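# Move white-capped square bottle from fridge to workbench

## Task

Remove the square bottle with the white cap from the refrigerator (its left door is held open by a latch) and set it upright on the workbench. Everything else in the refrigerator must stay where it was. The robot must not fall over or be left leaning, or the task fails.

## Robot and tools

ROBOT. A LinearBot: an omnidirectional wheeled base with a column about 1.7 m high. A carriage rides up and down the column (lift_m) and holds two identical six-joint arms, each ending in a two-finger gripper. Arm bases sit roughly 0.57 m + lift_m above the floor, and some carriage parts hang about 0.15 m lower. A hand reaches up to 0.78 m from its shoulder but only about 0.38 m below its arm base. The hand is about 0.16 m long and 0.1 m wide (0.14 m when open); the wrist camera sticks out 0.11 m to one side. Fingertips taper to about 0.005 m thick. Parked arm: joints 1 to 6 = 0, 0.05, 0.05, 1.45, 0, 0; robot is then about 0.85 m wide and 0.65 m long.

CAMERAS. carriage_camera is fixed on the carriage, facing forward and tilted about 20 degrees down. left_wrist_camera and right_wrist_camera look out past each hand's fingertips. Calibration (intrinsics and base-frame pose) was supplied; results list any camera whose numbers changed.

FRAMES. Base frame: metres, origin on the floor under the base centre, x forward, y left, z up. left_hand and right_hand are reported here as the midpoint between the finger pads, with quat_wxyz; the hand z axis runs along the fingers and the fingers open along its y axis. Odometry frame is the base frame at scene start; base_odometry counts wheel turns only (slip counts as motion), heading in rad, left positive, -3.142 to 3.142.

TOOL move. One action per call. Optional keys: base, joints, speeds, min_time_s, cameras. base holds exactly one relative command, an offset from where the base last measured itself: translate_m (forward +, -2 to 2 m), strafe_m (left +, -2 to 2 m) or rotate_rad (counter-clockwise +, -6.3 to 6.3 rad). joints is a single flat dictionary covering both arms and the lift, each entry an absolute target: lift_m 0 to 1 m; for each side (left_, right_) joint1_rad -2.617 to 3.054 (yaw about vertical, 0 forward, + left), joint2_rad 0 to 3.141 (shoulder: 0 upper arm back and level, 1.57 vertical, 3.14 forward), joint3_rad 0 to 3.141 (elbow: 0 folded, 3.14 straight), joint4_rad -1.57 to 1.57 (wrist pitch, + lifts fingertips), joint5_rad -1.57 to 1.57 (wrist yaw, + turns fingertips right, opposite to joint 1), joint6_rad -2.094 to 2.094 (roll about the fingers, + clockwise seen from the forearm), gripper_m 0 to 0.093 m (pad gap). Omitted keys keep their previous targets. speeds caps top speed for this action only: translate_m and strafe_m 0.02 to 0.5 m/s, rotate_rad 0.05 to 1.57 rad/s, lift_m 0.08 to 0.25 m/s. min_time_s (0.1 to 8 s) sets a minimum duration for arm and gripper motions, giving straighter hand paths. cameras: list of camera names, "all", or [] for none. Unknown keys make the call invalid; out-of-range values get it refused, and a refusal or stop cancels the remaining robot calls in that reply.

TOOL wait: seconds 0 to 10; robot keeps its last command; returns state and images. zoom_image: camera plus region [x0, y0, x1, y1] in image pixels, at most 504 by 504, on that camera's latest image. read_manual: licence texts only. finished_scene: scene = current scene number; ends it irreversibly, so the bottle must already stand on the bench on its own.

RESULTS. The move line reads done or the worst status. Status words: done; off_target (resting short, may still push); contact_stop and time_out (target dropped, holds in place); not_followed (arm targets withheld, often for near self-collision); limit_stop_at_motor_heat. on_its_own reports uncommanded behaviour, with held at giving a target. joint_positions are readings; motor_effort is percent of max with peak in brackets; joint torques wrap at ±28 N m for joints 1 to 3. The pictures line lists image order. Gripper reading narrower than an object by up to 0.005 m means a firm grip; 0.000 to 0.002 means closed on nothing. To release, command well above the reading.

CAUTIONS. Hand readings err, usually showing the hand higher than it is, and a 1 kg load sags a level hand 7 to 25 cm. Arms have no contact stop and keep pressing; drives may bend an arm yet report done. If stuck, back off about 0.2 m the way you came. Never drive backward under a table edge. Keep the carriage low and the arms tucked when driving or carrying; stretched or loaded arms, pushing and sudden stops can tip the robot, and only images reveal a lean. Do not let the arms collide or press each other. Outstretched arms heat; MOTOR HOT appears near 75 °C and at 100 °C the arm goes limp for 30 to 60 s, so park arms while idle. Avoid dropping the bottle, releasing it while moving, slamming or shoving things. The scene keeps running while you deliberate.

Each tool is called after ">>>" as a command line: name --argument value for each argument, lists and objects as JSON in quotes; but a table of rows of numbers goes row by row, as --pt "numbers of a row", without its own name.

## Session

>>> move --cameras '["carriage_camera"]'

>>> move --base '{"rotate_rad": 1.3}' --speeds '{"rotate_rad": 0.9}' --cameras '["carriage_camera"]'

>>> move --base '{"rotate_rad": 1.3}' --speeds '{"rotate_rad": 0.9}' --cameras '["carriage_camera"]'

>>> move --base '{"rotate_rad": 1.3}' --speeds '{"rotate_rad": 0.9}' --cameras '["carriage_camera"]'

Scene clock: 0.00 s.
Joint torques (N m): no reading
base_odometry: x=+0.000 y=+0.000 heading=+0.000
base_status: not commanded
joint_positions: lift_m=+0.300 left_joint1_rad=-0.007 left_joint2_rad=+0.050 left_joint3_rad=+0.032 left_joint4_rad=+1.420 left_joint5_rad=+0.044 left_joint6_rad=+0.030 left_gripper_m=+0.09396 right_joint1_rad=+0.008 right_joint2_rad=+0.053 right_joint3_rad=+0.060 right_joint4_rad=+1.485 right_joint5_rad=+0.002 right_joint6_rad=-0.014 right_gripper_m=+0.09396
joint_status: not commanded
motor_effort: lift_m=+24 drive_wheels=-1
left_hand: x=+0.2762 y=+0.2938 z=+1.2770 quat_wxyz=(+0.996, +0.024, +0.083, +0.010) (m; base frame)
right_hand: x=+0.2532 y=-0.3019 z=+1.2865 quat_wxyz=(+0.999, +0.001, +0.040, -0.003) (m; base frame)
pictures: carriage_camera
camera_calibration:
carriage_camera: T_world_to_cam=[[0.0454457, -0.998547, 0.0289474, -0.039313], [-0.353787, -0.0431872, -0.934329, 1.22887], [0.934221, 0.03222, -0.355235, 0.336645], [0, 0, 0, 1]] pos_world=[0.122044, 0.00296896, 1.2689]

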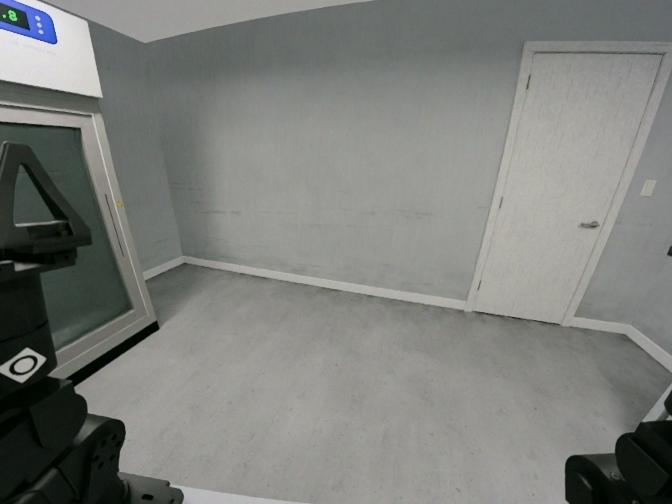

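Scene clock: 2.87 s.
Joint torques (N m): left_arm=[0.31 3.73 5 0.02 -0.07 0] | right_arm=[0.05 3.33 6.06 -0.3 -0.02 -0.16]
move: done
base_odometry: x=+0.000 y=+0.000 heading=+1.300
base_status: done
joint_positions: lift_m=+0.300 left_joint1_rad=-0.007 left_joint2_rad=+0.050 left_joint3_rad=+0.032 left_joint4_rad=+1.420 left_joint5_rad=+0.044 left_joint6_rad=+0.030 left_gripper_m=+0.09396 right_joint1_rad=+0.008 right_joint2_rad=+0.053 right_joint3_rad=+0.060 right_joint4_rad=+1.484 right_joint5_rad=+0.002 right_joint6_rad=-0.014 right_gripper_m=+0.09396
joint_status: not commanded
motor_effort: lift_m=+24(24) drive_wheels=+4(12)
left_hand: x=+0.2763 y=+0.2938 z=+1.2769 quat_wxyz=(+0.996, +0.024, +0.084, +0.010) (m; base frame)
right_hand: x=+0.2533 y=-0.3019 z=+1.2865 quat_wxyz=(+0.999, +0.001, +0.040, -0.003) (m; base frame)
pictures: carriage_camera
camera_calibration:
carriage_camera: T_world_to_cam=[[0.0454457, -0.998547, 0.0289474, -0.039313], [-0.353787, -0.0431872, -0.934329, 1.22887], [0.934221, 0.03222, -0.355235, 0.336645], [0, 0, 0, 1]] pos_world=[0.122044, 0.00296896, 1.2689]

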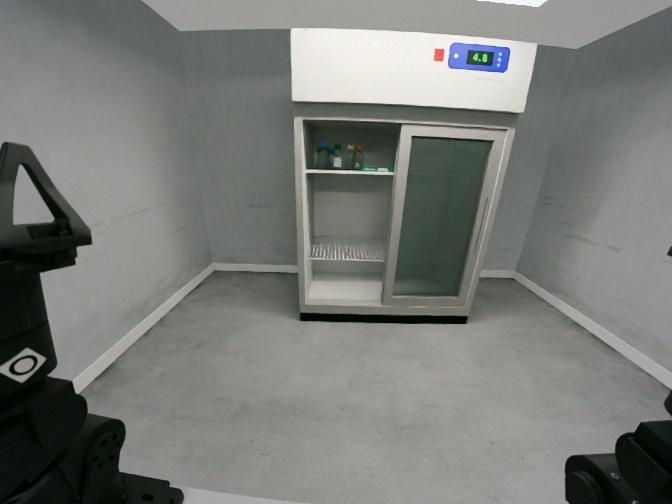

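Scene clock: 5.73 s.
Joint torques (N m): left_arm=[0.35 3.73 5 0.02 -0.06 0] | right_arm=[0.06 3.34 6.05 -0.3 -0.02 -0.16]
move: done
base_odometry: x=+0.000 y=+0.000 heading=+2.599
base_status: done
joint_positions: lift_m=+0.300 left_joint1_rad=-0.007 left_joint2_rad=+0.050 left_joint3_rad=+0.032 left_joint4_rad=+1.420 left_joint5_rad=+0.044 left_joint6_rad=+0.030 left_gripper_m=+0.09397 right_joint1_rad=+0.008 right_joint2_rad=+0.053 right_joint3_rad=+0.060 right_joint4_rad=+1.484 right_joint5_rad=+0.002 right_joint6_rad=-0.014 right_gripper_m=+0.09397
joint_status: not commanded
motor_effort: lift_m=+24(24) drive_wheels=+5(13)
left_hand: x=+0.2763 y=+0.2938 z=+1.2769 quat_wxyz=(+0.996, +0.024, +0.084, +0.010) (m; base frame)
right_hand: x=+0.2533 y=-0.3019 z=+1.2865 quat_wxyz=(+0.999, +0.001, +0.040, -0.003) (m; base frame)
pictures: carriage_camera
camera_calibration:
carriage_camera: T_world_to_cam=[[0.0454457, -0.998547, 0.0289474, -0.039313], [-0.353787, -0.0431872, -0.934329, 1.22887], [0.934221, 0.03222, -0.355235, 0.336645], [0, 0, 0, 1]] pos_world=[0.122044, 0.00296896, 1.2689]

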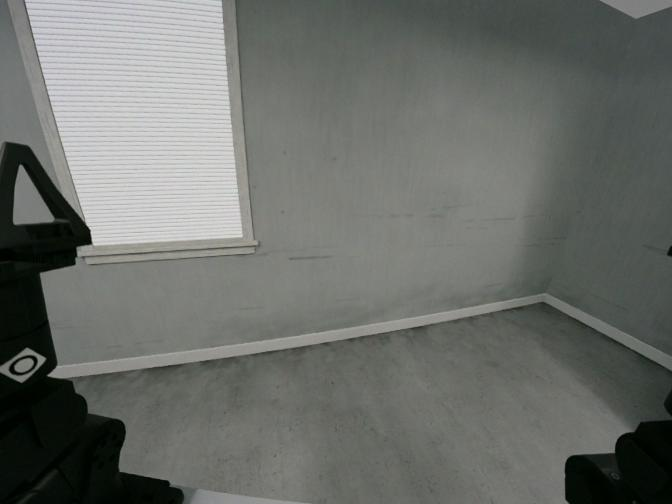

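Scene clock: 8.60 s.
Joint torques (N m): left_arm=[0.35 3.74 4.97 0.02 -0.06 0] | right_arm=[0.05 3.34 6.05 -0.3 -0.02 -0.16]
move: done
base_odometry: x=+0.000 y=+0.000 heading=-2.384
base_status: done
joint_positions: lift_m=+0.300 left_joint1_rad=-0.007 left_joint2_rad=+0.050 left_joint3_rad=+0.032 left_joint4_rad=+1.420 left_joint5_rad=+0.044 left_joint6_rad=+0.030 left_gripper_m=+0.09398 right_joint1_rad=+0.008 right_joint2_rad=+0.053 right_joint3_rad=+0.060 right_joint4_rad=+1.484 right_joint5_rad=+0.002 right_joint6_rad=-0.014 right_gripper_m=+0.09398
joint_status: not commanded
motor_effort: lift_m=+24(24) drive_wheels=+4(15)
left_hand: x=+0.2763 y=+0.2938 z=+1.2769 quat_wxyz=(+0.996, +0.024, +0.084, +0.010) (m; base frame)
right_hand: x=+0.2533 y=-0.3019 z=+1.2865 quat_wxyz=(+0.999, +0.001, +0.040, -0.003) (m; base frame)
pictures: carriage_camera
camera_calibration:
carriage_camera: T_world_to_cam=[[0.0454457, -0.998547, 0.0289474, -0.039313], [-0.353787, -0.0431872, -0.934329, 1.22887], [0.934221, 0.03222, -0.355235, 0.336645], [0, 0, 0, 1]] pos_world=[0.122044, 0.00296896, 1.2689]

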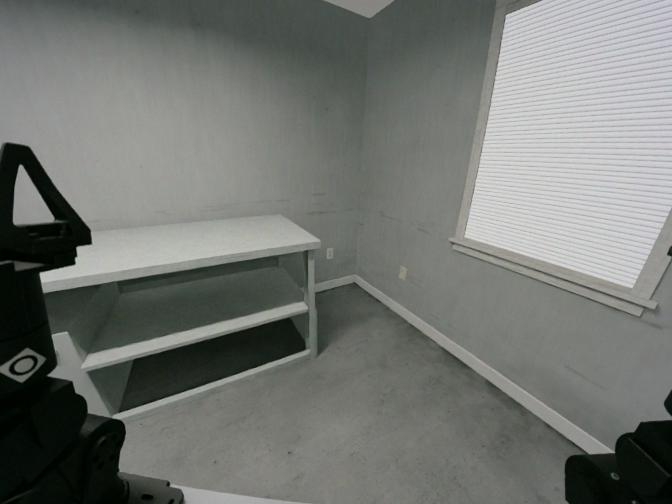

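>>> move --base '{"rotate_rad": -2.567}' --joints '{"lift_m": 0.49}' --speeds '{"rotate_rad": 0.9}' --cameras '[]'

>>> move --base '{"translate_m": 0.8}' --speeds '{"translate_m": 0.35}' --cameras '[]'

>>> move --base '{"strafe_m": 0.226}' --joints '{"right_joint1_rad": 0, "right_joint2_rad": 1.2, "right_joint3_rad": 0.9, "right_joint4_rad": 0.3, "right_joint5_rad": 0, "right_joint6_rad": 0, "right_gripper_m": 0.074}' --min_time_s 2 --speeds '{"strafe_m": 0.25}' --cameras '["carriage_camera", "right_wrist_camera"]'

>>> zoom_image --camera "carriage_camera" --region '[330, 150, 490, 250]'

Scene clock: 56.97 s.
Joint torques (N m): left_arm=[0.36 3.75 4.96 0.02 -0.06 0] | right_arm=[0.05 3.34 6.06 -0.28 -0.02 -0.16]
move: done
base_odometry: x=+0.000 y=+0.000 heading=+1.332
base_status: done
joint_positions: lift_m=+0.490 left_joint1_rad=-0.007 left_joint2_rad=+0.050 left_joint3_rad=+0.032 left_joint4_rad=+1.420 left_joint5_rad=+0.044 left_joint6_rad=+0.030 left_gripper_m=+0.09398 right_joint1_rad=+0.008 right_joint2_rad=+0.053 right_joint3_rad=+0.060 right_joint4_rad=+1.482 right_joint5_rad=+0.002 right_joint6_rad=-0.014 right_gripper_m=+0.09399
joint_status: all done
motor_effort: lift_m=+26(31) drive_wheels=+7(13)
left_hand: x=+0.2763 y=+0.2938 z=+1.4667 quat_wxyz=(+0.996, +0.024, +0.084, +0.010) (m; base frame)
right_hand: x=+0.2538 y=-0.3019 z=+1.4763 quat_wxyz=(+0.999, +0.001, +0.041, -0.003) (m; base frame)
pictures: none
No camera images: "cameras" was empty.

Scene clock: 60.93 s.
Joint torques (N m): left_arm=[0.36 3.78 4.96 -0.01 -0.07 0.01] | right_arm=[0.05 3.33 6.05 -0.29 -0.02 -0.15]
move: done
base_odometry: x=+0.190 y=+0.777 heading=+1.332
base_status: done
joint_positions: lift_m=+0.490 left_joint1_rad=-0.007 left_joint2_rad=+0.050 left_joint3_rad=+0.032 left_joint4_rad=+1.420 left_joint5_rad=+0.044 left_joint6_rad=+0.030 left_gripper_m=+0.09398 right_joint1_rad=+0.008 right_joint2_rad=+0.053 right_joint3_rad=+0.060 right_joint4_rad=+1.483 right_joint5_rad=+0.002 right_joint6_rad=-0.014 right_gripper_m=+0.09399
joint_status: not commanded
motor_effort: lift_m=+26(26) drive_wheels=-5(19)
left_hand: x=+0.2764 y=+0.2938 z=+1.4667 quat_wxyz=(+0.996, +0.024, +0.084, +0.010) (m; base frame)
right_hand: x=+0.2536 y=-0.3019 z=+1.4763 quat_wxyz=(+0.999, +0.001, +0.040, -0.003) (m; base frame)
pictures: none
No camera images: "cameras" was empty.

Scene clock: 63.30 s.
Joint torques (N m): left_arm=[0.32 3.74 5 0.03 -0.07 0] | right_arm=[-0.64 -2.86 10.96 1.84 -0.05 -0.04]
move: done
base_odometry: x=-0.030 y=+0.831 heading=+1.331
base_status: done
joint_positions: lift_m=+0.490 left_joint1_rad=-0.007 left_joint2_rad=+0.050 left_joint3_rad=+0.032 left_joint4_rad=+1.420 left_joint5_rad=+0.044 left_joint6_rad=+0.030 left_gripper_m=+0.09398 right_joint1_rad=+0.007 right_joint2_rad=+1.189 right_joint3_rad=+0.869 right_joint4_rad=+0.304 right_joint5_rad=+0.002 right_joint6_rad=-0.011 right_gripper_m=+0.07406
joint_status: all done
motor_effort: lift_m=+26(26) drive_wheels=-2(14)
left_hand: x=+0.2764 y=+0.2938 z=+1.4667 quat_wxyz=(+0.996, +0.024, +0.084, +0.010) (m; base frame)
right_hand: x=+0.6517 y=-0.2993 z=+1.3766 quat_wxyz=(+0.701, -0.005, +0.713, -0.002) (m; base frame)
pictures: carriage_camera, right_wrist_camera
camera_calibration:
carriage_camera: T_world_to_cam=[[0.0454457, -0.998547, 0.0289474, -0.0448075], [-0.353787, -0.0431872, -0.934329, 1.40622], [0.934221, 0.03222, -0.355235, 0.404072], [0, 0, 0, 1]] pos_world=[0.122044, 0.00296896, 1.45871]
right_wrist_camera: T_world_to_cam=[[0.0417819, -0.998853, -0.0233733, -0.292502], [-0.61446, -0.00724204, -0.788915, 1.4869], [0.787841, 0.0473243, -0.614058, 0.469119], [0, 0, 0, 1]] pos_world=[0.55627, -0.303599, 1.45427]

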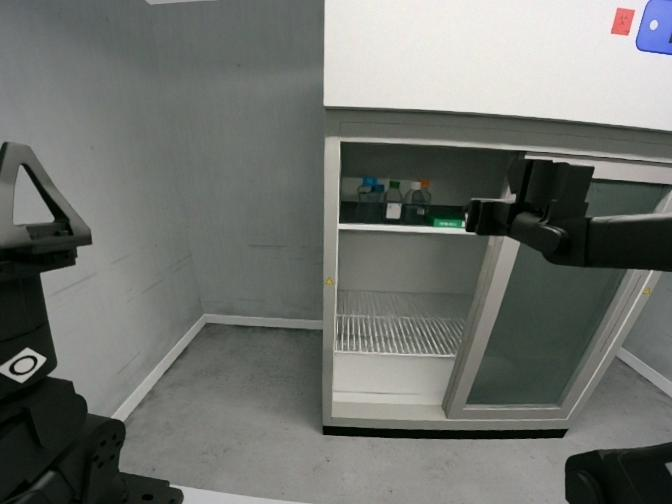

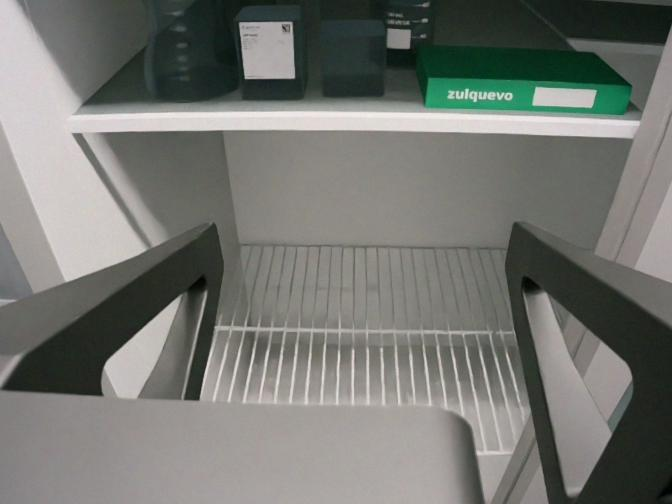

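Scaled by 3.150 from the camera's 672x504 image, which has a finer 960x720 frame.

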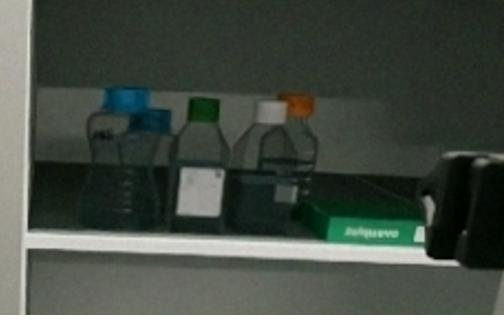

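>>> move --base '{"strafe_m": 0.012}' --speeds '{"strafe_m": 0.05}' --cameras '[]'

>>> move --base '{"translate_m": 0.43}' --speeds '{"translate_m": 0.2}' --cameras '["carriage_camera", "right_wrist_camera"]'

Scene clock: 84.73 s.
Joint torques (N m): left_arm=[0.34 3.74 4.98 0.03 -0.06 -0.01] | right_arm=[-0.34 -2.91 10.96 1.88 -0.03 -0.04]
move: done
base_odometry: x=-0.042 y=+0.834 heading=+1.331
base_status: done
joint_positions: lift_m=+0.490 left_joint1_rad=-0.007 left_joint2_rad=+0.050 left_joint3_rad=+0.032 left_joint4_rad=+1.420 left_joint5_rad=+0.044 left_joint6_rad=+0.030 left_gripper_m=+0.09398 right_joint1_rad=+0.004 right_joint2_rad=+1.189 right_joint3_rad=+0.869 right_joint4_rad=+0.300 right_joint5_rad=+0.001 right_joint6_rad=-0.010 right_gripper_m=+0.07406
joint_status: not commanded
motor_effort: lift_m=+26(26) drive_wheels=-2(12)
left_hand: x=+0.2764 y=+0.2938 z=+1.4667 quat_wxyz=(+0.996, +0.024, +0.084, +0.010) (m; base frame)
right_hand: x=+0.6517 y=-0.3001 z=+1.3756 quat_wxyz=(+0.700, -0.005, +0.714, -0.002) (m; base frame)
pictures: none
No camera images: "cameras" was empty.

Scene clock: 87.97 s.
Joint torques (N m): left_arm=[0.35 3.7 5.04 0.03 -0.06 -0.01] | right_arm=[-0.36 -2.88 10.89 1.9 -0.03 -0.04]
move: done
base_odometry: x=+0.060 y=+1.252 heading=+1.332
base_status: done
joint_positions: lift_m=+0.490 left_joint1_rad=-0.007 left_joint2_rad=+0.050 left_joint3_rad=+0.032 left_joint4_rad=+1.420 left_joint5_rad=+0.044 left_joint6_rad=+0.030 left_gripper_m=+0.09398 right_joint1_rad=+0.004 right_joint2_rad=+1.189 right_joint3_rad=+0.869 right_joint4_rad=+0.298 right_joint5_rad=+0.001 right_joint6_rad=-0.010 right_gripper_m=+0.07406
joint_status: not commanded
motor_effort: lift_m=+26(26) drive_wheels=-3(11)
left_hand: x=+0.2764 y=+0.2938 z=+1.4667 quat_wxyz=(+0.996, +0.024, +0.084, +0.010) (m; base frame)
right_hand: x=+0.6517 y=-0.3001 z=+1.3750 quat_wxyz=(+0.699, -0.005, +0.715, -0.002) (m; base frame)
pictures: carriage_camera, right_wrist_camera
camera_calibration:
carriage_camera: T_world_to_cam=[[0.0454457, -0.998547, 0.0289474, -0.0448075], [-0.353787, -0.0431872, -0.934329, 1.40622], [0.934221, 0.03222, -0.355235, 0.404072], [0, 0, 0, 1]] pos_world=[0.122044, 0.00296896, 1.45871]
right_wrist_camera: T_world_to_cam=[[0.0404691, -0.998883, -0.0243887, -0.291056], [-0.619573, -0.00593708, -0.784917, 1.48385], [0.783895, 0.0468754, -0.619121, 0.477596], [0, 0, 0, 1]] pos_world=[0.556744, -0.304309, 1.45329]

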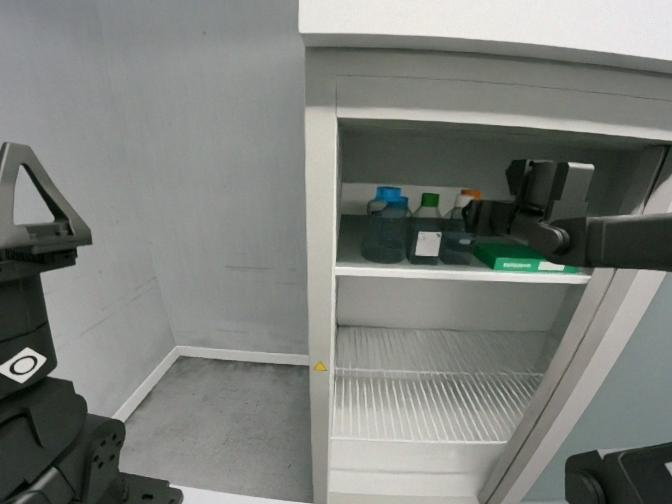

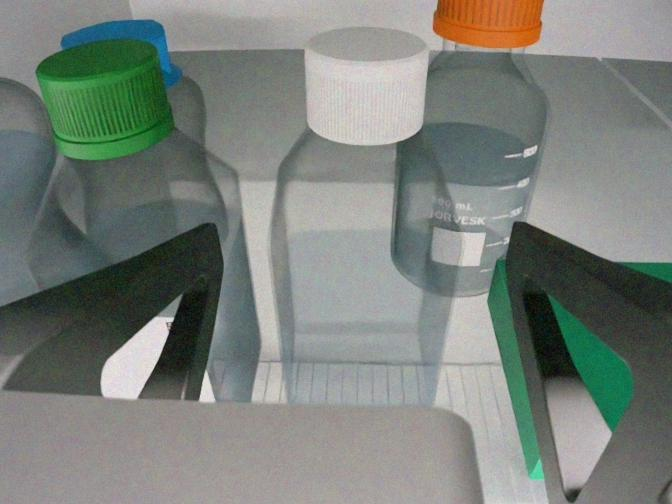

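>>> move --base '{"translate_m": 0.045}' --joints '{"lift_m": 0.494}' --speeds '{"translate_m": 0.08}' --cameras '["right_wrist_camera"]'

Scene clock: 108.80 s.
Joint torques (N m): left_arm=[0.31 3.7 4.9 0.06 -0.07 0.01] | right_arm=[-0.36 -3.07 10.36 1.92 -0.03 -0.04]
move: done
base_odometry: x=+0.071 y=+1.296 heading=+1.332
base_status: done
joint_positions: lift_m=+0.494 left_joint1_rad=-0.007 left_joint2_rad=+0.050 left_joint3_rad=+0.032 left_joint4_rad=+1.419 left_joint5_rad=+0.044 left_joint6_rad=+0.030 left_gripper_m=+0.09398 right_joint1_rad=+0.004 right_joint2_rad=+1.190 right_joint3_rad=+0.875 right_joint4_rad=+0.295 right_joint5_rad=+0.001 right_joint6_rad=-0.010 right_gripper_m=+0.07406
joint_status: all done
motor_effort: lift_m=+26(31) drive_wheels=+3(12)
left_hand: x=+0.2766 y=+0.2938 z=+1.4707 quat_wxyz=(+0.996, +0.024, +0.084, +0.010) (m; base frame)
right_hand: x=+0.6522 y=-0.3001 z=+1.3809 quat_wxyz=(+0.700, -0.005, +0.714, -0.002) (m; base frame)
pictures: right_wrist_camera
camera_calibration:
right_wrist_camera: T_world_to_cam=[[0.0405248, -0.998883, -0.0243058, -0.291084], [-0.617775, -0.00592934, -0.786333, 1.4896], [0.78531, 0.0468815, -0.617325, 0.477391], [0, 0, 0, 1]] pos_world=[0.557134, -0.304307, 1.45895]

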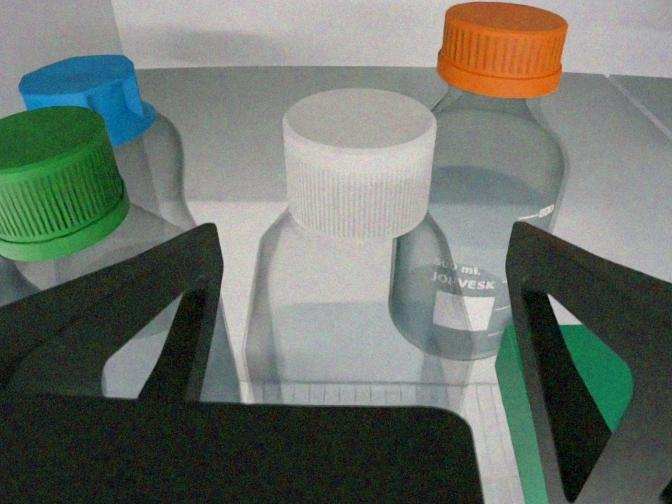

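>>> move --base '{"translate_m": 0.046}' --speeds '{"translate_m": 0.06}' --cameras '[]'

>>> move --joints '{"right_gripper_m": 0.053}' --min_time_s 1.2 --cameras '["right_wrist_camera"]'

Scene clock: 121.13 s.
Joint torques (N m): left_arm=[0.32 3.73 5.03 0.05 -0.06 0] | right_arm=[-0.36 -3.04 10.36 1.92 -0.03 -0.05]
move: done
base_odometry: x=+0.081 y=+1.340 heading=+1.333
base_status: done
joint_positions: lift_m=+0.494 left_joint1_rad=-0.007 left_joint2_rad=+0.050 left_joint3_rad=+0.032 left_joint4_rad=+1.419 left_joint5_rad=+0.044 left_joint6_rad=+0.030 left_gripper_m=+0.09398 right_joint1_rad=+0.004 right_joint2_rad=+1.190 right_joint3_rad=+0.875 right_joint4_rad=+0.295 right_joint5_rad=+0.001 right_joint6_rad=-0.010 right_gripper_m=+0.07406
joint_status: not commanded
motor_effort: lift_m=+26(26) drive_wheels=-6(11)
left_hand: x=+0.2766 y=+0.2938 z=+1.4707 quat_wxyz=(+0.996, +0.024, +0.084, +0.010) (m; base frame)
right_hand: x=+0.6522 y=-0.3001 z=+1.3809 quat_wxyz=(+0.700, -0.005, +0.714, -0.002) (m; base frame)
pictures: none
No camera images: "cameras" was empty.

Scene clock: 122.63 s.
Joint torques (N m): left_arm=[0.35 3.73 4.97 0.04 -0.07 0] | right_arm=[-0.36 -3.06 10.35 1.93 -0.03 -0.04]
move: done
base_odometry: x=+0.081 y=+1.340 heading=+1.333
base_status: not commanded
joint_positions: lift_m=+0.494 left_joint1_rad=-0.007 left_joint2_rad=+0.050 left_joint3_rad=+0.032 left_joint4_rad=+1.419 left_joint5_rad=+0.044 left_joint6_rad=+0.030 left_gripper_m=+0.09398 right_joint1_rad=+0.004 right_joint2_rad=+1.190 right_joint3_rad=+0.875 right_joint4_rad=+0.295 right_joint5_rad=+0.001 right_joint6_rad=-0.010 right_gripper_m=+0.05307
joint_status: all done
motor_effort: lift_m=+26(26) drive_wheels=-3(6)
left_hand: x=+0.2766 y=+0.2938 z=+1.4707 quat_wxyz=(+0.996, +0.024, +0.084, +0.010) (m; base frame)
right_hand: x=+0.6522 y=-0.3001 z=+1.3809 quat_wxyz=(+0.700, -0.005, +0.714, -0.002) (m; base frame)
pictures: right_wrist_camera
camera_calibration:
right_wrist_camera: T_world_to_cam=[[0.0405248, -0.998883, -0.0243058, -0.291084], [-0.617775, -0.00592934, -0.786333, 1.4896], [0.78531, 0.0468815, -0.617325, 0.477391], [0, 0, 0, 1]] pos_world=[0.557134, -0.304307, 1.45895]

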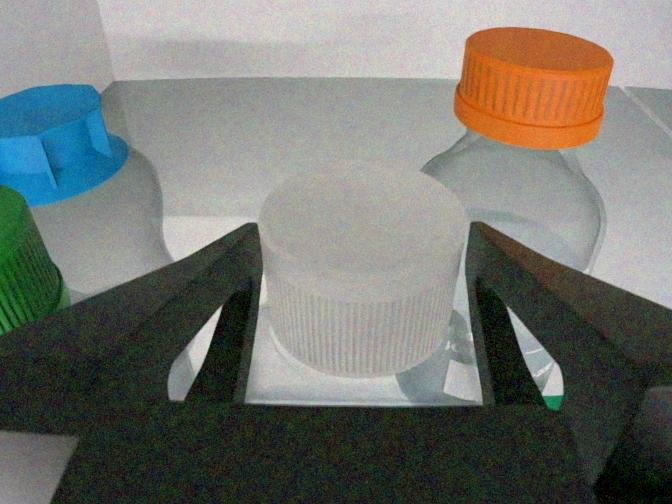

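>>> move --joints '{"right_gripper_m": 0.0435}' --min_time_s 2 --cameras '[]'

>>> move --joints '{"right_gripper_m": 0.038}' --min_time_s 1.2 --cameras '["right_wrist_camera"]'

Scene clock: 132.83 s.
Joint torques (N m): left_arm=[0.29 3.73 5 0.04 -0.06 0] | right_arm=[-0.35 -3.06 10.37 1.92 -0.03 -0.09]
move: done
base_odometry: x=+0.081 y=+1.340 heading=+1.333
base_status: not commanded
joint_positions: lift_m=+0.494 left_joint1_rad=-0.007 left_joint2_rad=+0.050 left_joint3_rad=+0.032 left_joint4_rad=+1.419 left_joint5_rad=+0.044 left_joint6_rad=+0.030 left_gripper_m=+0.09398 right_joint1_rad=+0.004 right_joint2_rad=+1.190 right_joint3_rad=+0.875 right_joint4_rad=+0.295 right_joint5_rad=+0.001 right_joint6_rad=-0.006 right_gripper_m=+0.04381
joint_status: all done
motor_effort: lift_m=+26(26) drive_wheels=-5(8)
left_hand: x=+0.2766 y=+0.2938 z=+1.4707 quat_wxyz=(+0.996, +0.024, +0.084, +0.010) (m; base frame)
right_hand: x=+0.6522 y=-0.3001 z=+1.3809 quat_wxyz=(+0.700, -0.003, +0.714, -0.001) (m; base frame)
pictures: none
No camera images: "cameras" was empty.

Scene clock: 134.33 s.
Joint torques (N m): left_arm=[0.32 3.74 4.98 0.04 -0.07 0] | right_arm=[-0.36 -3.04 10.36 1.92 -0.03 -0.13]
move: off_target
base_odometry: x=+0.081 y=+1.340 heading=+1.333
base_status: not commanded
joint_positions: lift_m=+0.494 left_joint1_rad=-0.007 left_joint2_rad=+0.050 left_joint3_rad=+0.032 left_joint4_rad=+1.419 left_joint5_rad=+0.044 left_joint6_rad=+0.030 left_gripper_m=+0.09398 right_joint1_rad=+0.004 right_joint2_rad=+1.190 right_joint3_rad=+0.875 right_joint4_rad=+0.295 right_joint5_rad=+0.001 right_joint6_rad=-0.002 right_gripper_m=+0.04233
joint_status: right_gripper_m off_target (ended at +0.04235, target +0.03800)
motor_effort: lift_m=+26(26) drive_wheels=-4(7)
left_hand: x=+0.2766 y=+0.2938 z=+1.4707 quat_wxyz=(+0.996, +0.024, +0.084, +0.010) (m; base frame)
right_hand: x=+0.6522 y=-0.3001 z=+1.3809 quat_wxyz=(+0.700, -0.002, +0.714, +0.000) (m; base frame)
pictures: right_wrist_camera
camera_calibration:
right_wrist_camera: T_world_to_cam=[[0.0403556, -0.998651, -0.0326873, -0.27933], [-0.617796, 0.000772767, -0.786338, 1.49163], [0.785302, 0.0519273, -0.616932, 0.478368], [0, 0, 0, 1]] pos_world=[0.557135, -0.304946, 1.45892]

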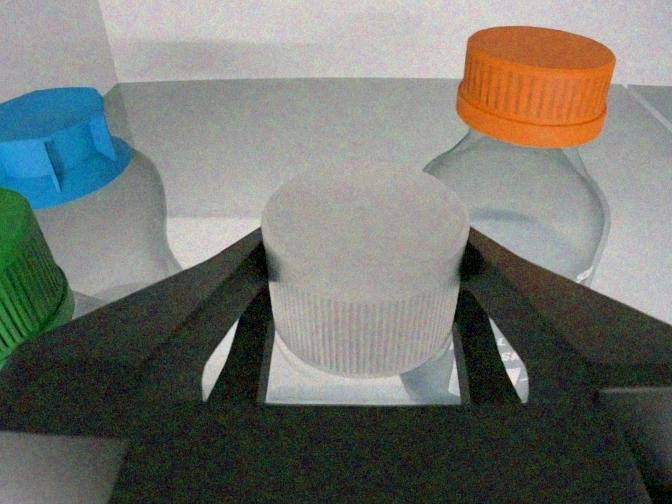

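>>> move --joints '{"lift_m": 0.514, "right_joint4_rad": 0.41}' --speeds '{"lift_m": 0.08}' --min_time_s 1.0 --cameras '["carriage_camera", "right_wrist_camera"]'

>>> zoom_image --camera "carriage_camera" --region '[390, 170, 560, 310]'

Scene clock: 149.80 s.
Joint torques (N m): left_arm=[0.35 3.73 4.97 0.04 -0.06 0] | right_arm=[-0.36 -3.99 10.36 3 -0.03 -0.13]
move: off_target
base_odometry: x=+0.081 y=+1.340 heading=+1.333
base_status: not commanded
joint_positions: lift_m=+0.514 left_joint1_rad=-0.007 left_joint2_rad=+0.050 left_joint3_rad=+0.032 left_joint4_rad=+1.419 left_joint5_rad=+0.044 left_joint6_rad=+0.030 left_gripper_m=+0.09398 right_joint1_rad=+0.004 right_joint2_rad=+1.200 right_joint3_rad=+0.875 right_joint4_rad=+0.290 right_joint5_rad=+0.001 right_joint6_rad=-0.002 right_gripper_m=+0.04231
joint_status: right_joint4_rad off_target (ended at +0.290, target +0.410); the others done
motor_effort: lift_m=+26(31) drive_wheels=-3(6)
left_hand: x=+0.2766 y=+0.2938 z=+1.4907 quat_wxyz=(+0.996, +0.024, +0.084, +0.010) (m; base frame)
right_hand: x=+0.6544 y=-0.3001 z=+1.3956 quat_wxyz=(+0.694, -0.002, +0.719, +0.000) (m; base frame)
pictures: carriage_camera, right_wrist_camera
camera_calibration:
carriage_camera: T_world_to_cam=[[0.0454457, -0.998547, 0.0289474, -0.0455018], [-0.353787, -0.0431872, -0.934329, 1.42863], [0.934221, 0.03222, -0.355235, 0.412593], [0, 0, 0, 1]] pos_world=[0.122044, 0.00296896, 1.48269]
right_wrist_camera: T_world_to_cam=[[0.0398527, -0.998653, -0.0332337, -0.277835], [-0.629723, 0.000721462, -0.77682, 1.49903], [0.775797, 0.0518864, -0.628846, 0.508608], [0, 0, 0, 1]] pos_world=[0.560469, -0.304932, 1.47508]

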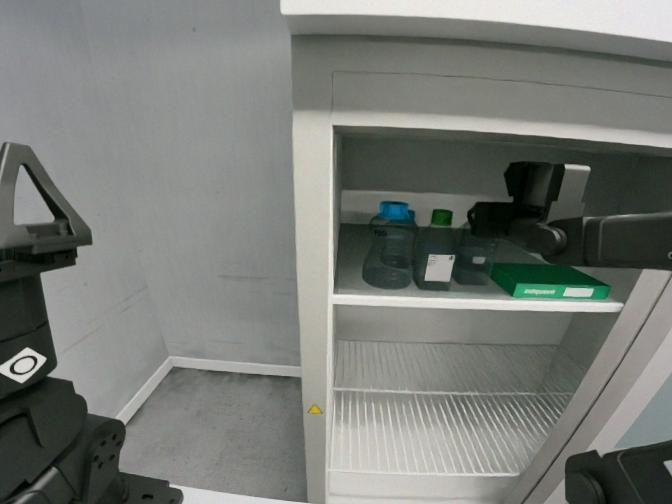

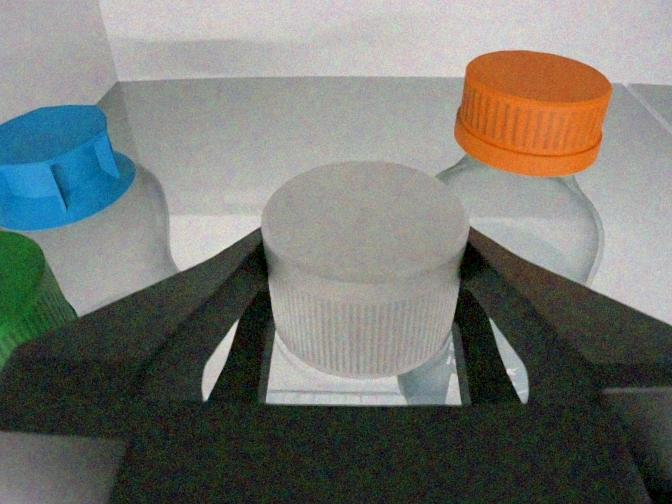

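Scaled by 2.965 from the camera's 672x504 image, which has a finer 960x720 frame.

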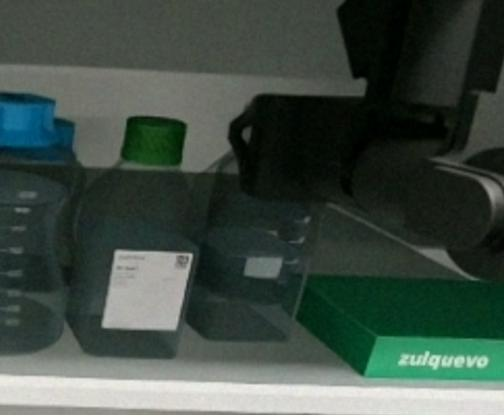

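>>> move --base '{"translate_m": -0.5}' --speeds '{"translate_m": 0.12}' --cameras '["carriage_camera", "right_wrist_camera"]'

Scene clock: 181.40 s.
Joint torques (N m): left_arm=[0.34 3.75 4.97 0.03 -0.07 -0.01] | right_arm=[-0.38 -4.45 10.37 2.94 -0.04 -0.14]
move: done
base_odometry: x=-0.037 y=+0.854 heading=+1.333
base_status: done
joint_positions: lift_m=+0.514 left_joint1_rad=-0.007 left_joint2_rad=+0.050 left_joint3_rad=+0.032 left_joint4_rad=+1.418 left_joint5_rad=+0.044 left_joint6_rad=+0.030 left_gripper_m=+0.09398 right_joint1_rad=+0.004 right_joint2_rad=+1.205 right_joint3_rad=+0.875 right_joint4_rad=+0.297 right_joint5_rad=+0.001 right_joint6_rad=-0.002 right_gripper_m=+0.04231
joint_status: not commanded
motor_effort: lift_m=+26(26) drive_wheels=+3(11)
left_hand: x=+0.2767 y=+0.2938 z=+1.4907 quat_wxyz=(+0.996, +0.024, +0.084, +0.010) (m; base frame)
right_hand: x=+0.6555 y=-0.3001 z=+1.3954 quat_wxyz=(+0.695, -0.002, +0.719, +0.000) (m; base frame)
pictures: carriage_camera, right_wrist_camera
camera_calibration:
carriage_camera: T_world_to_cam=[[0.0454457, -0.998547, 0.0289474, -0.0455018], [-0.353787, -0.0431872, -0.934329, 1.42863], [0.934221, 0.03222, -0.355235, 0.412593], [0, 0, 0, 1]] pos_world=[0.122044, 0.00296896, 1.48269]
right_wrist_camera: T_world_to_cam=[[0.0399287, -0.998652, -0.0331523, -0.278046], [-0.627943, 0.000729118, -0.778259, 1.50042], [0.777234, 0.0518926, -0.627068, 0.504175], [0, 0, 0, 1]] pos_world=[0.561419, -0.304928, 1.47465]

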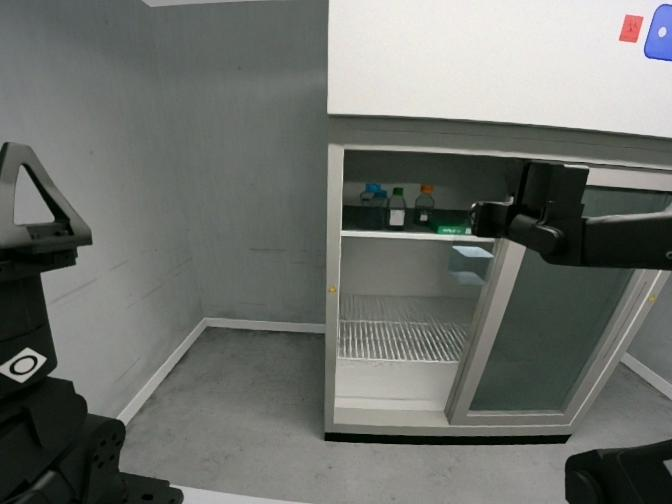

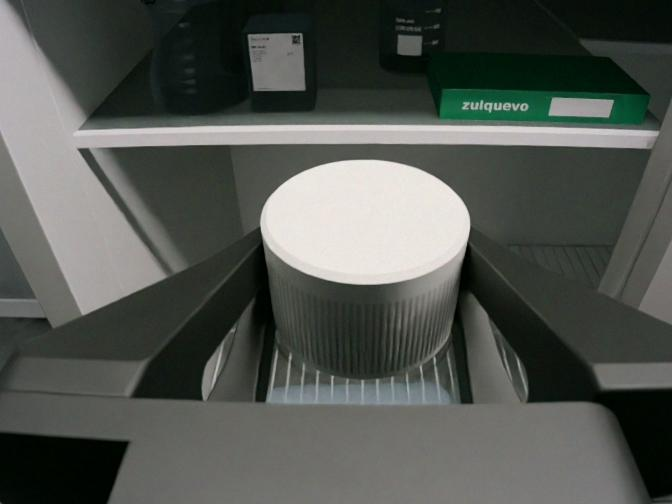

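>>> move --base '{"rotate_rad": -3.142}' --joints '{"lift_m": 0.3}' --speeds '{"rotate_rad": 0.7, "lift_m": 0.1}' --cameras '["carriage_camera"]'

Scene clock: 194.30 s.
Joint torques (N m): left_arm=[0.34 3.77 4.98 0.04 -0.06 0.01] | right_arm=[-0.14 -4.74 10.36 2.96 -0.01 -0.13]
move: done
base_odometry: x=-0.037 y=+0.855 heading=-1.809
base_status: done
joint_positions: lift_m=+0.300 left_joint1_rad=-0.007 left_joint2_rad=+0.050 left_joint3_rad=+0.032 left_joint4_rad=+1.418 left_joint5_rad=+0.044 left_joint6_rad=+0.030 left_gripper_m=+0.09400 right_joint1_rad=+0.002 right_joint2_rad=+1.208 right_joint3_rad=+0.875 right_joint4_rad=+0.295 right_joint5_rad=+0.000 right_joint6_rad=-0.001 right_gripper_m=+0.04229
joint_status: all done
motor_effort: lift_m=+22(24) drive_wheels=+6(14)
left_hand: x=+0.2767 y=+0.2938 z=+1.2772 quat_wxyz=(+0.996, +0.024, +0.085, +0.010) (m; base frame)
right_hand: x=+0.6560 y=-0.3009 z=+1.1802 quat_wxyz=(+0.694, -0.001, +0.720, +0.000) (m; base frame)
pictures: carriage_camera
camera_calibration:
carriage_camera: T_world_to_cam=[[0.0454457, -0.998547, 0.0289474, -0.0393219], [-0.353787, -0.0431872, -0.934329, 1.22916], [0.934221, 0.03222, -0.355235, 0.336754], [0, 0, 0, 1]] pos_world=[0.122044, 0.00296896, 1.2692]

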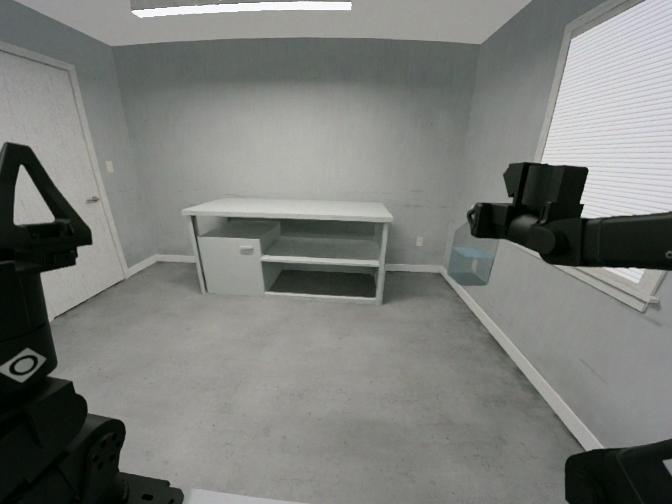

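>>> move --base '{"translate_m": 1.0}' --speeds '{"translate_m": 0.25}' --cameras '[]'

>>> move --base '{"strafe_m": 0.45}' --joints '{"lift_m": 0.24}' --speeds '{"strafe_m": 0.2}' --cameras '["carriage_camera", "right_wrist_camera"]'

Scene clock: 217.97 s.
Joint torques (N m): left_arm=[0.31 3.74 4.98 0.03 -0.07 0.01] | right_arm=[-0.13 -4.63 10.37 2.93 -0.01 -0.13]
move: done
base_odometry: x=-0.274 y=-0.117 heading=-1.810
base_status: done
joint_positions: lift_m=+0.300 left_joint1_rad=-0.007 left_joint2_rad=+0.050 left_joint3_rad=+0.032 left_joint4_rad=+1.418 left_joint5_rad=+0.044 left_joint6_rad=+0.030 left_gripper_m=+0.09400 right_joint1_rad=+0.002 right_joint2_rad=+1.208 right_joint3_rad=+0.875 right_joint4_rad=+0.299 right_joint5_rad=+0.000 right_joint6_rad=-0.001 right_gripper_m=+0.04229
joint_status: not commanded
motor_effort: lift_m=+22(22) drive_wheels=-6(17)
left_hand: x=+0.2767 y=+0.2938 z=+1.2772 quat_wxyz=(+0.996, +0.024, +0.084, +0.010) (m; base frame)
right_hand: x=+0.6561 y=-0.3009 z=+1.1812 quat_wxyz=(+0.695, -0.001, +0.719, +0.000) (m; base frame)
pictures: none
No camera images: "cameras" was empty.

Scene clock: 221.30 s.
Joint torques (N m): left_arm=[0.32 3.75 4.98 0.05 -0.07 -0.01] | right_arm=[-0.02 -4.81 10.37 2.98 -0.03 -0.15]
move: done
base_odometry: x=+0.163 y=-0.224 heading=-1.810
base_status: done
joint_positions: lift_m=+0.240 left_joint1_rad=-0.007 left_joint2_rad=+0.050 left_joint3_rad=+0.032 left_joint4_rad=+1.418 left_joint5_rad=+0.045 left_joint6_rad=+0.030 left_gripper_m=+0.09400 right_joint1_rad=+0.001 right_joint2_rad=+1.210 right_joint3_rad=+0.875 right_joint4_rad=+0.293 right_joint5_rad=+0.001 right_joint6_rad=-0.002 right_gripper_m=+0.04229
joint_status: all done
motor_effort: lift_m=+22(23) drive_wheels=-3(12)
left_hand: x=+0.2767 y=+0.2937 z=+1.2171 quat_wxyz=(+0.996, +0.024, +0.084, +0.010) (m; base frame)
right_hand: x=+0.6564 y=-0.3015 z=+1.1191 quat_wxyz=(+0.692, -0.001, +0.722, -0.001) (m; base frame)
pictures: carriage_camera, right_wrist_camera
camera_calibration:
carriage_camera: T_world_to_cam=[[0.0454457, -0.998547, 0.0289474, -0.0375836], [-0.353787, -0.0431872, -0.934329, 1.17305], [0.934221, 0.03222, -0.355235, 0.315422], [0, 0, 0, 1]] pos_world=[0.122044, 0.00296896, 1.20915]
right_wrist_camera: T_world_to_cam=[[0.036601, -0.998769, -0.0334659, -0.286122], [-0.634447, 0.00264976, -0.772962, 1.28488], [0.772099, 0.0495235, -0.633569, 0.340273], [0, 0, 0, 1]] pos_world=[0.562938, -0.306026, 1.19918]

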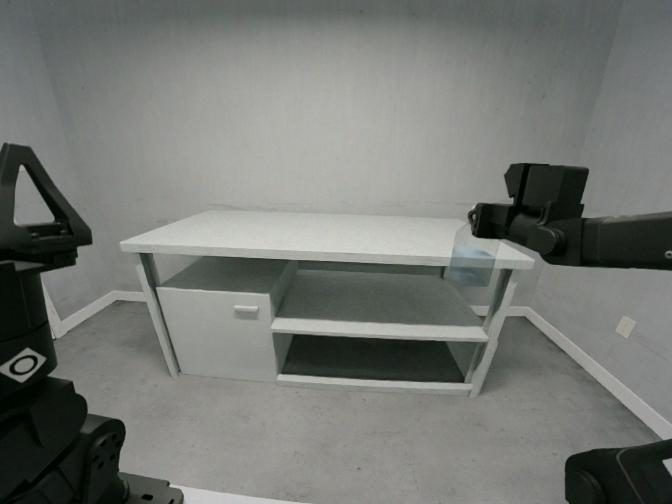

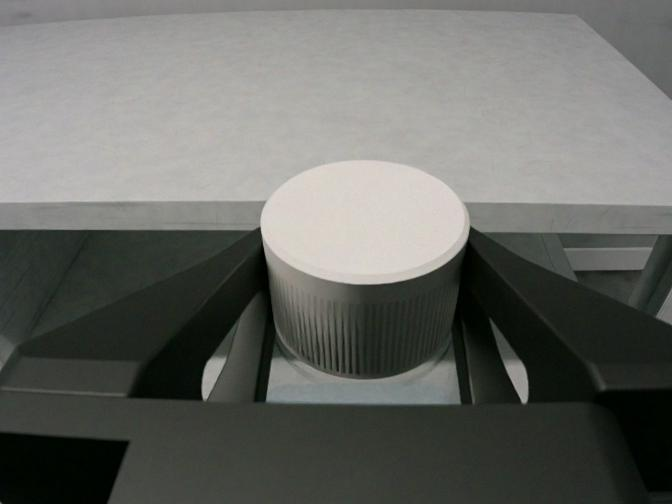

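>>> move --base '{"translate_m": 0.55}' --speeds '{"translate_m": 0.15}' --cameras '["carriage_camera", "right_wrist_camera"]'

Scene clock: 245.70 s.
Joint torques (N m): left_arm=[0.34 3.73 4.97 0.04 -0.07 0] | right_arm=[-0.05 -4.75 10.33 2.92 -0.02 -0.14]
move: done
base_odometry: x=+0.033 y=-0.758 heading=-1.810
base_status: done
joint_positions: lift_m=+0.240 left_joint1_rad=-0.007 left_joint2_rad=+0.050 left_joint3_rad=+0.032 left_joint4_rad=+1.418 left_joint5_rad=+0.045 left_joint6_rad=+0.030 left_gripper_m=+0.09400 right_joint1_rad=+0.001 right_joint2_rad=+1.210 right_joint3_rad=+0.875 right_joint4_rad=+0.298 right_joint5_rad=+0.001 right_joint6_rad=-0.002 right_gripper_m=+0.04229
joint_status: not commanded
motor_effort: lift_m=+22(22) drive_wheels=-4(10)
left_hand: x=+0.2767 y=+0.2937 z=+1.2171 quat_wxyz=(+0.996, +0.024, +0.084, +0.010) (m; base frame)
right_hand: x=+0.6564 y=-0.3015 z=+1.1204 quat_wxyz=(+0.694, -0.001, +0.720, -0.001) (m; base frame)
pictures: carriage_camera, right_wrist_camera
camera_calibration:
carriage_camera: T_world_to_cam=[[0.0454457, -0.998547, 0.0289474, -0.0375836], [-0.353787, -0.0431872, -0.934329, 1.17305], [0.934221, 0.03222, -0.355235, 0.315422], [0, 0, 0, 1]] pos_world=[0.122044, 0.00296896, 1.20915]
right_wrist_camera: T_world_to_cam=[[0.0367792, -0.998769, -0.0332746, -0.286411], [-0.63031, 0.00265335, -0.776339, 1.287], [0.775472, 0.0495265, -0.629437, 0.334222], [0, 0, 0, 1]] pos_world=[0.562562, -0.306026, 1.19999]

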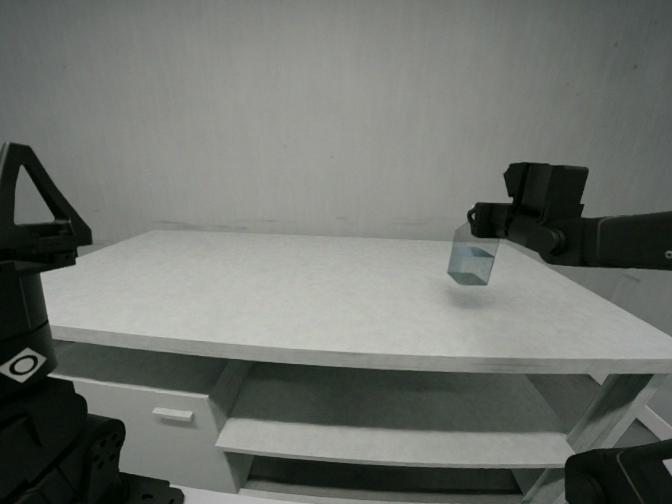

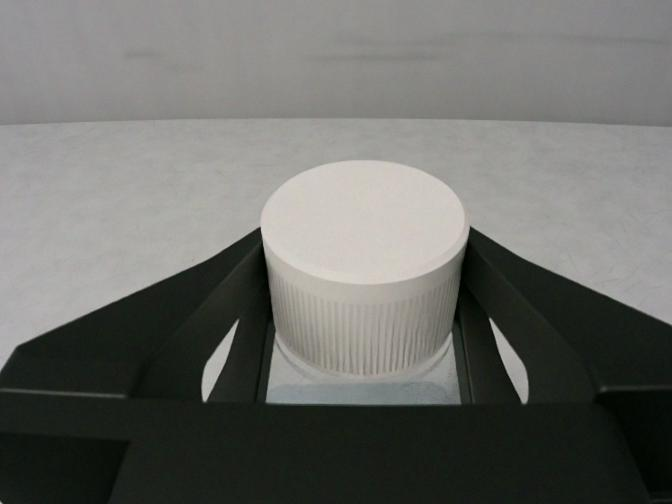

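>>> move --joints '{"lift_m": 0.165, "right_joint4_rad": 0.43}' --speeds '{"lift_m": 0.08}' --cameras '[]'

>>> move --joints '{"lift_m": 0.152}' --speeds '{"lift_m": 0.08}' --cameras '["carriage_camera"]'

Scene clock: 262.33 s.
Joint torques (N m): left_arm=[0.32 3.74 5.05 0.05 -0.07 -0.01] | right_arm=[-0.02 -4.83 10.4 2.96 -0.02 -0.14]
move: off_target
base_odometry: x=+0.033 y=-0.758 heading=-1.810
base_status: not commanded
joint_positions: lift_m=+0.165 left_joint1_rad=-0.007 left_joint2_rad=+0.050 left_joint3_rad=+0.032 left_joint4_rad=+1.418 left_joint5_rad=+0.045 left_joint6_rad=+0.030 left_gripper_m=+0.09400 right_joint1_rad=+0.001 right_joint2_rad=+1.210 right_joint3_rad=+0.875 right_joint4_rad=+0.314 right_joint5_rad=+0.001 right_joint6_rad=-0.002 right_gripper_m=+0.04229
joint_status: right_joint4_rad off_target (ended at +0.314, target +0.430); the others done
motor_effort: lift_m=+22(22) drive_wheels=-2(5)
left_hand: x=+0.2767 y=+0.2937 z=+1.1422 quat_wxyz=(+0.996, +0.024, +0.084, +0.010) (m; base frame)
right_hand: x=+0.6565 y=-0.3015 z=+1.0493 quat_wxyz=(+0.700, -0.001, +0.714, -0.001) (m; base frame)
pictures: none
No camera images: "cameras" was empty.

Scene clock: 262.90 s.
Joint torques (N m): left_arm=[0.32 3.74 5.03 0.04 -0.07 0] | right_arm=[-0.03 -4.92 10.33 2.96 -0.02 -0.14]
move: done
base_odometry: x=+0.033 y=-0.758 heading=-1.810
base_status: not commanded
joint_positions: lift_m=+0.152 left_joint1_rad=-0.007 left_joint2_rad=+0.050 left_joint3_rad=+0.032 left_joint4_rad=+1.418 left_joint5_rad=+0.045 left_joint6_rad=+0.030 left_gripper_m=+0.09400 right_joint1_rad=+0.001 right_joint2_rad=+1.210 right_joint3_rad=+0.875 right_joint4_rad=+0.314 right_joint5_rad=+0.001 right_joint6_rad=-0.002 right_gripper_m=+0.04229
joint_status: all done
motor_effort: lift_m=+22(23) drive_wheels=-4(7)
left_hand: x=+0.2767 y=+0.2937 z=+1.1292 quat_wxyz=(+0.996, +0.024, +0.084, +0.010) (m; base frame)
right_hand: x=+0.6565 y=-0.3015 z=+1.0363 quat_wxyz=(+0.700, -0.001, +0.714, -0.001) (m; base frame)
pictures: carriage_camera
camera_calibration:
carriage_camera: T_world_to_cam=[[0.0454457, -0.998547, 0.0289474, -0.0350376], [-0.353787, -0.0431872, -0.934329, 1.09087], [0.934221, 0.03222, -0.355235, 0.284178], [0, 0, 0, 1]] pos_world=[0.122044, 0.00296896, 1.1212]

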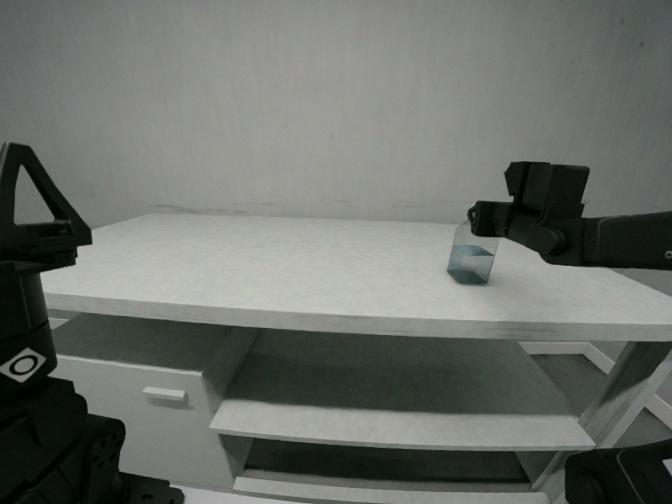

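>>> move --joints '{"lift_m": 0.146}' --speeds '{"lift_m": 0.08}' --cameras '[]'

>>> move --joints '{"lift_m": 0.141}' --speeds '{"lift_m": 0.08}' --cameras '["carriage_camera"]'

Scene clock: 270.83 s.
Joint torques (N m): left_arm=[0.32 3.73 5.01 0.04 -0.07 0] | right_arm=[0.02 -4.85 10.32 2.98 -0.03 -0.14]
move: done
base_odometry: x=+0.033 y=-0.758 heading=-1.810
base_status: not commanded
joint_positions: lift_m=+0.146 left_joint1_rad=-0.007 left_joint2_rad=+0.050 left_joint3_rad=+0.032 left_joint4_rad=+1.419 left_joint5_rad=+0.045 left_joint6_rad=+0.030 left_gripper_m=+0.09400 right_joint1_rad=+0.001 right_joint2_rad=+1.210 right_joint3_rad=+0.875 right_joint4_rad=+0.317 right_joint5_rad=+0.001 right_joint6_rad=-0.001 right_gripper_m=+0.04229
joint_status: all done
motor_effort: lift_m=+22(23) drive_wheels=+0(6)
left_hand: x=+0.2766 y=+0.2937 z=+1.1232 quat_wxyz=(+0.996, +0.024, +0.084, +0.010) (m; base frame)
right_hand: x=+0.6565 y=-0.3015 z=+1.0312 quat_wxyz=(+0.701, -0.001, +0.713, +0.000) (m; base frame)
pictures: none
No camera images: "cameras" was empty.

Scene clock: 271.37 s.
Joint torques (N m): left_arm=[0.35 3.75 4.89 0.03 -0.07 0] | right_arm=[-0.02 -4.79 10.37 2.76 -0.02 -0.14]
move: done
base_odometry: x=+0.033 y=-0.758 heading=-1.810
base_status: not commanded
joint_positions: lift_m=+0.141 left_joint1_rad=-0.007 left_joint2_rad=+0.050 left_joint3_rad=+0.032 left_joint4_rad=+1.419 left_joint5_rad=+0.045 left_joint6_rad=+0.030 left_gripper_m=+0.09400 right_joint1_rad=+0.001 right_joint2_rad=+1.210 right_joint3_rad=+0.875 right_joint4_rad=+0.332 right_joint5_rad=+0.001 right_joint6_rad=-0.001 right_gripper_m=+0.04229
joint_status: all done
motor_effort: lift_m=+21(23) drive_wheels=-3(6)
left_hand: x=+0.2766 y=+0.2937 z=+1.1183 quat_wxyz=(+0.996, +0.024, +0.084, +0.010) (m; base frame)
right_hand: x=+0.6566 y=-0.3015 z=+1.0298 quat_wxyz=(+0.706, +0.000, +0.708, +0.000) (m; base frame)
pictures: carriage_camera
camera_calibration:
carriage_camera: T_world_to_cam=[[0.0454457, -0.998547, 0.0289474, -0.0347211], [-0.353787, -0.0431872, -0.934329, 1.08066], [0.934221, 0.03222, -0.355235, 0.280294], [0, 0, 0, 1]] pos_world=[0.122044, 0.00296896, 1.11027]

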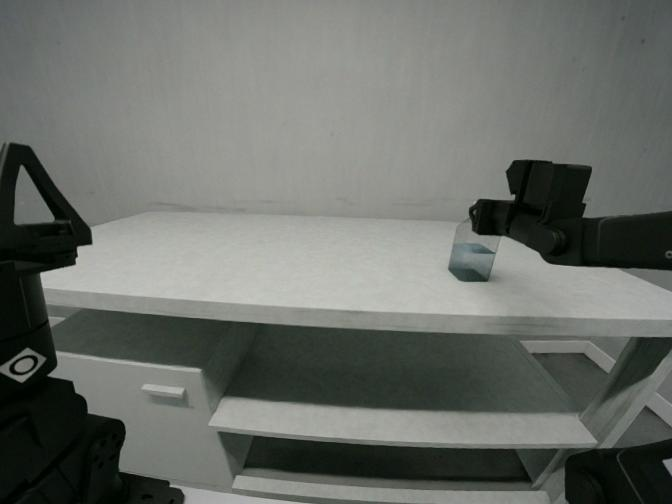

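Contact. Unload the weight now.

>>> move --joints '{"right_joint4_rad": 0.35, "lift_m": 0.139}' --speeds '{"lift_m": 0.08}' --min_time_s 1.0 --cameras '["right_wrist_camera"]'

Scene clock: 277.33 s.
Joint torques (N m): left_arm=[0.34 3.71 5 0.03 -0.07 0] | right_arm=[-0.02 -4.81 10.33 2.04 -0.02 -0.15]
move: done
base_odometry: x=+0.033 y=-0.758 heading=-1.810
base_status: not commanded
joint_positions: lift_m=+0.139 left_joint1_rad=-0.007 left_joint2_rad=+0.050 left_joint3_rad=+0.032 left_joint4_rad=+1.419 left_joint5_rad=+0.045 left_joint6_rad=+0.030 left_gripper_m=+0.09400 right_joint1_rad=+0.001 right_joint2_rad=+1.210 right_joint3_rad=+0.875 right_joint4_rad=+0.332 right_joint5_rad=+0.001 right_joint6_rad=-0.001 right_gripper_m=+0.04229
joint_status: all done
motor_effort: lift_m=+21(22) drive_wheels=-2(7)
left_hand: x=+0.2766 y=+0.2937 z=+1.1163 quat_wxyz=(+0.996, +0.024, +0.084, +0.010) (m; base frame)
right_hand: x=+0.6566 y=-0.3015 z=+1.0279 quat_wxyz=(+0.706, +0.000, +0.708, +0.000) (m; base frame)
pictures: right_wrist_camera
camera_calibration:
right_wrist_camera: T_world_to_cam=[[0.0378864, -0.998744, -0.0327984, -0.290703], [-0.603594, 0.00328584, -0.797285, 1.21948], [0.796391, 0.0500032, -0.602711, 0.234822], [0, 0, 0, 1]] pos_world=[0.560075, -0.306086, 1.10427]

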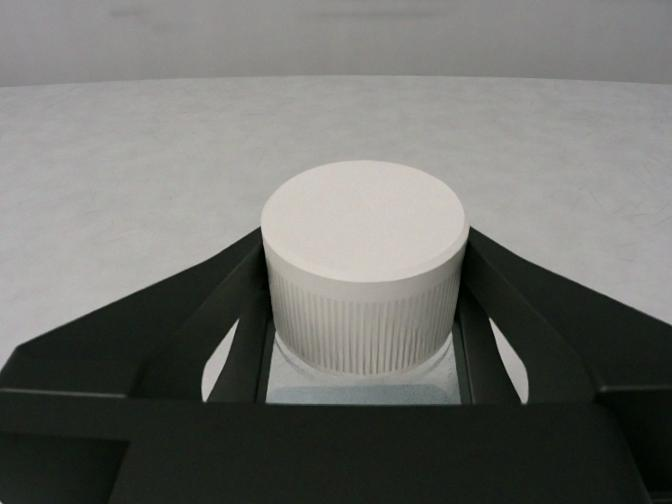

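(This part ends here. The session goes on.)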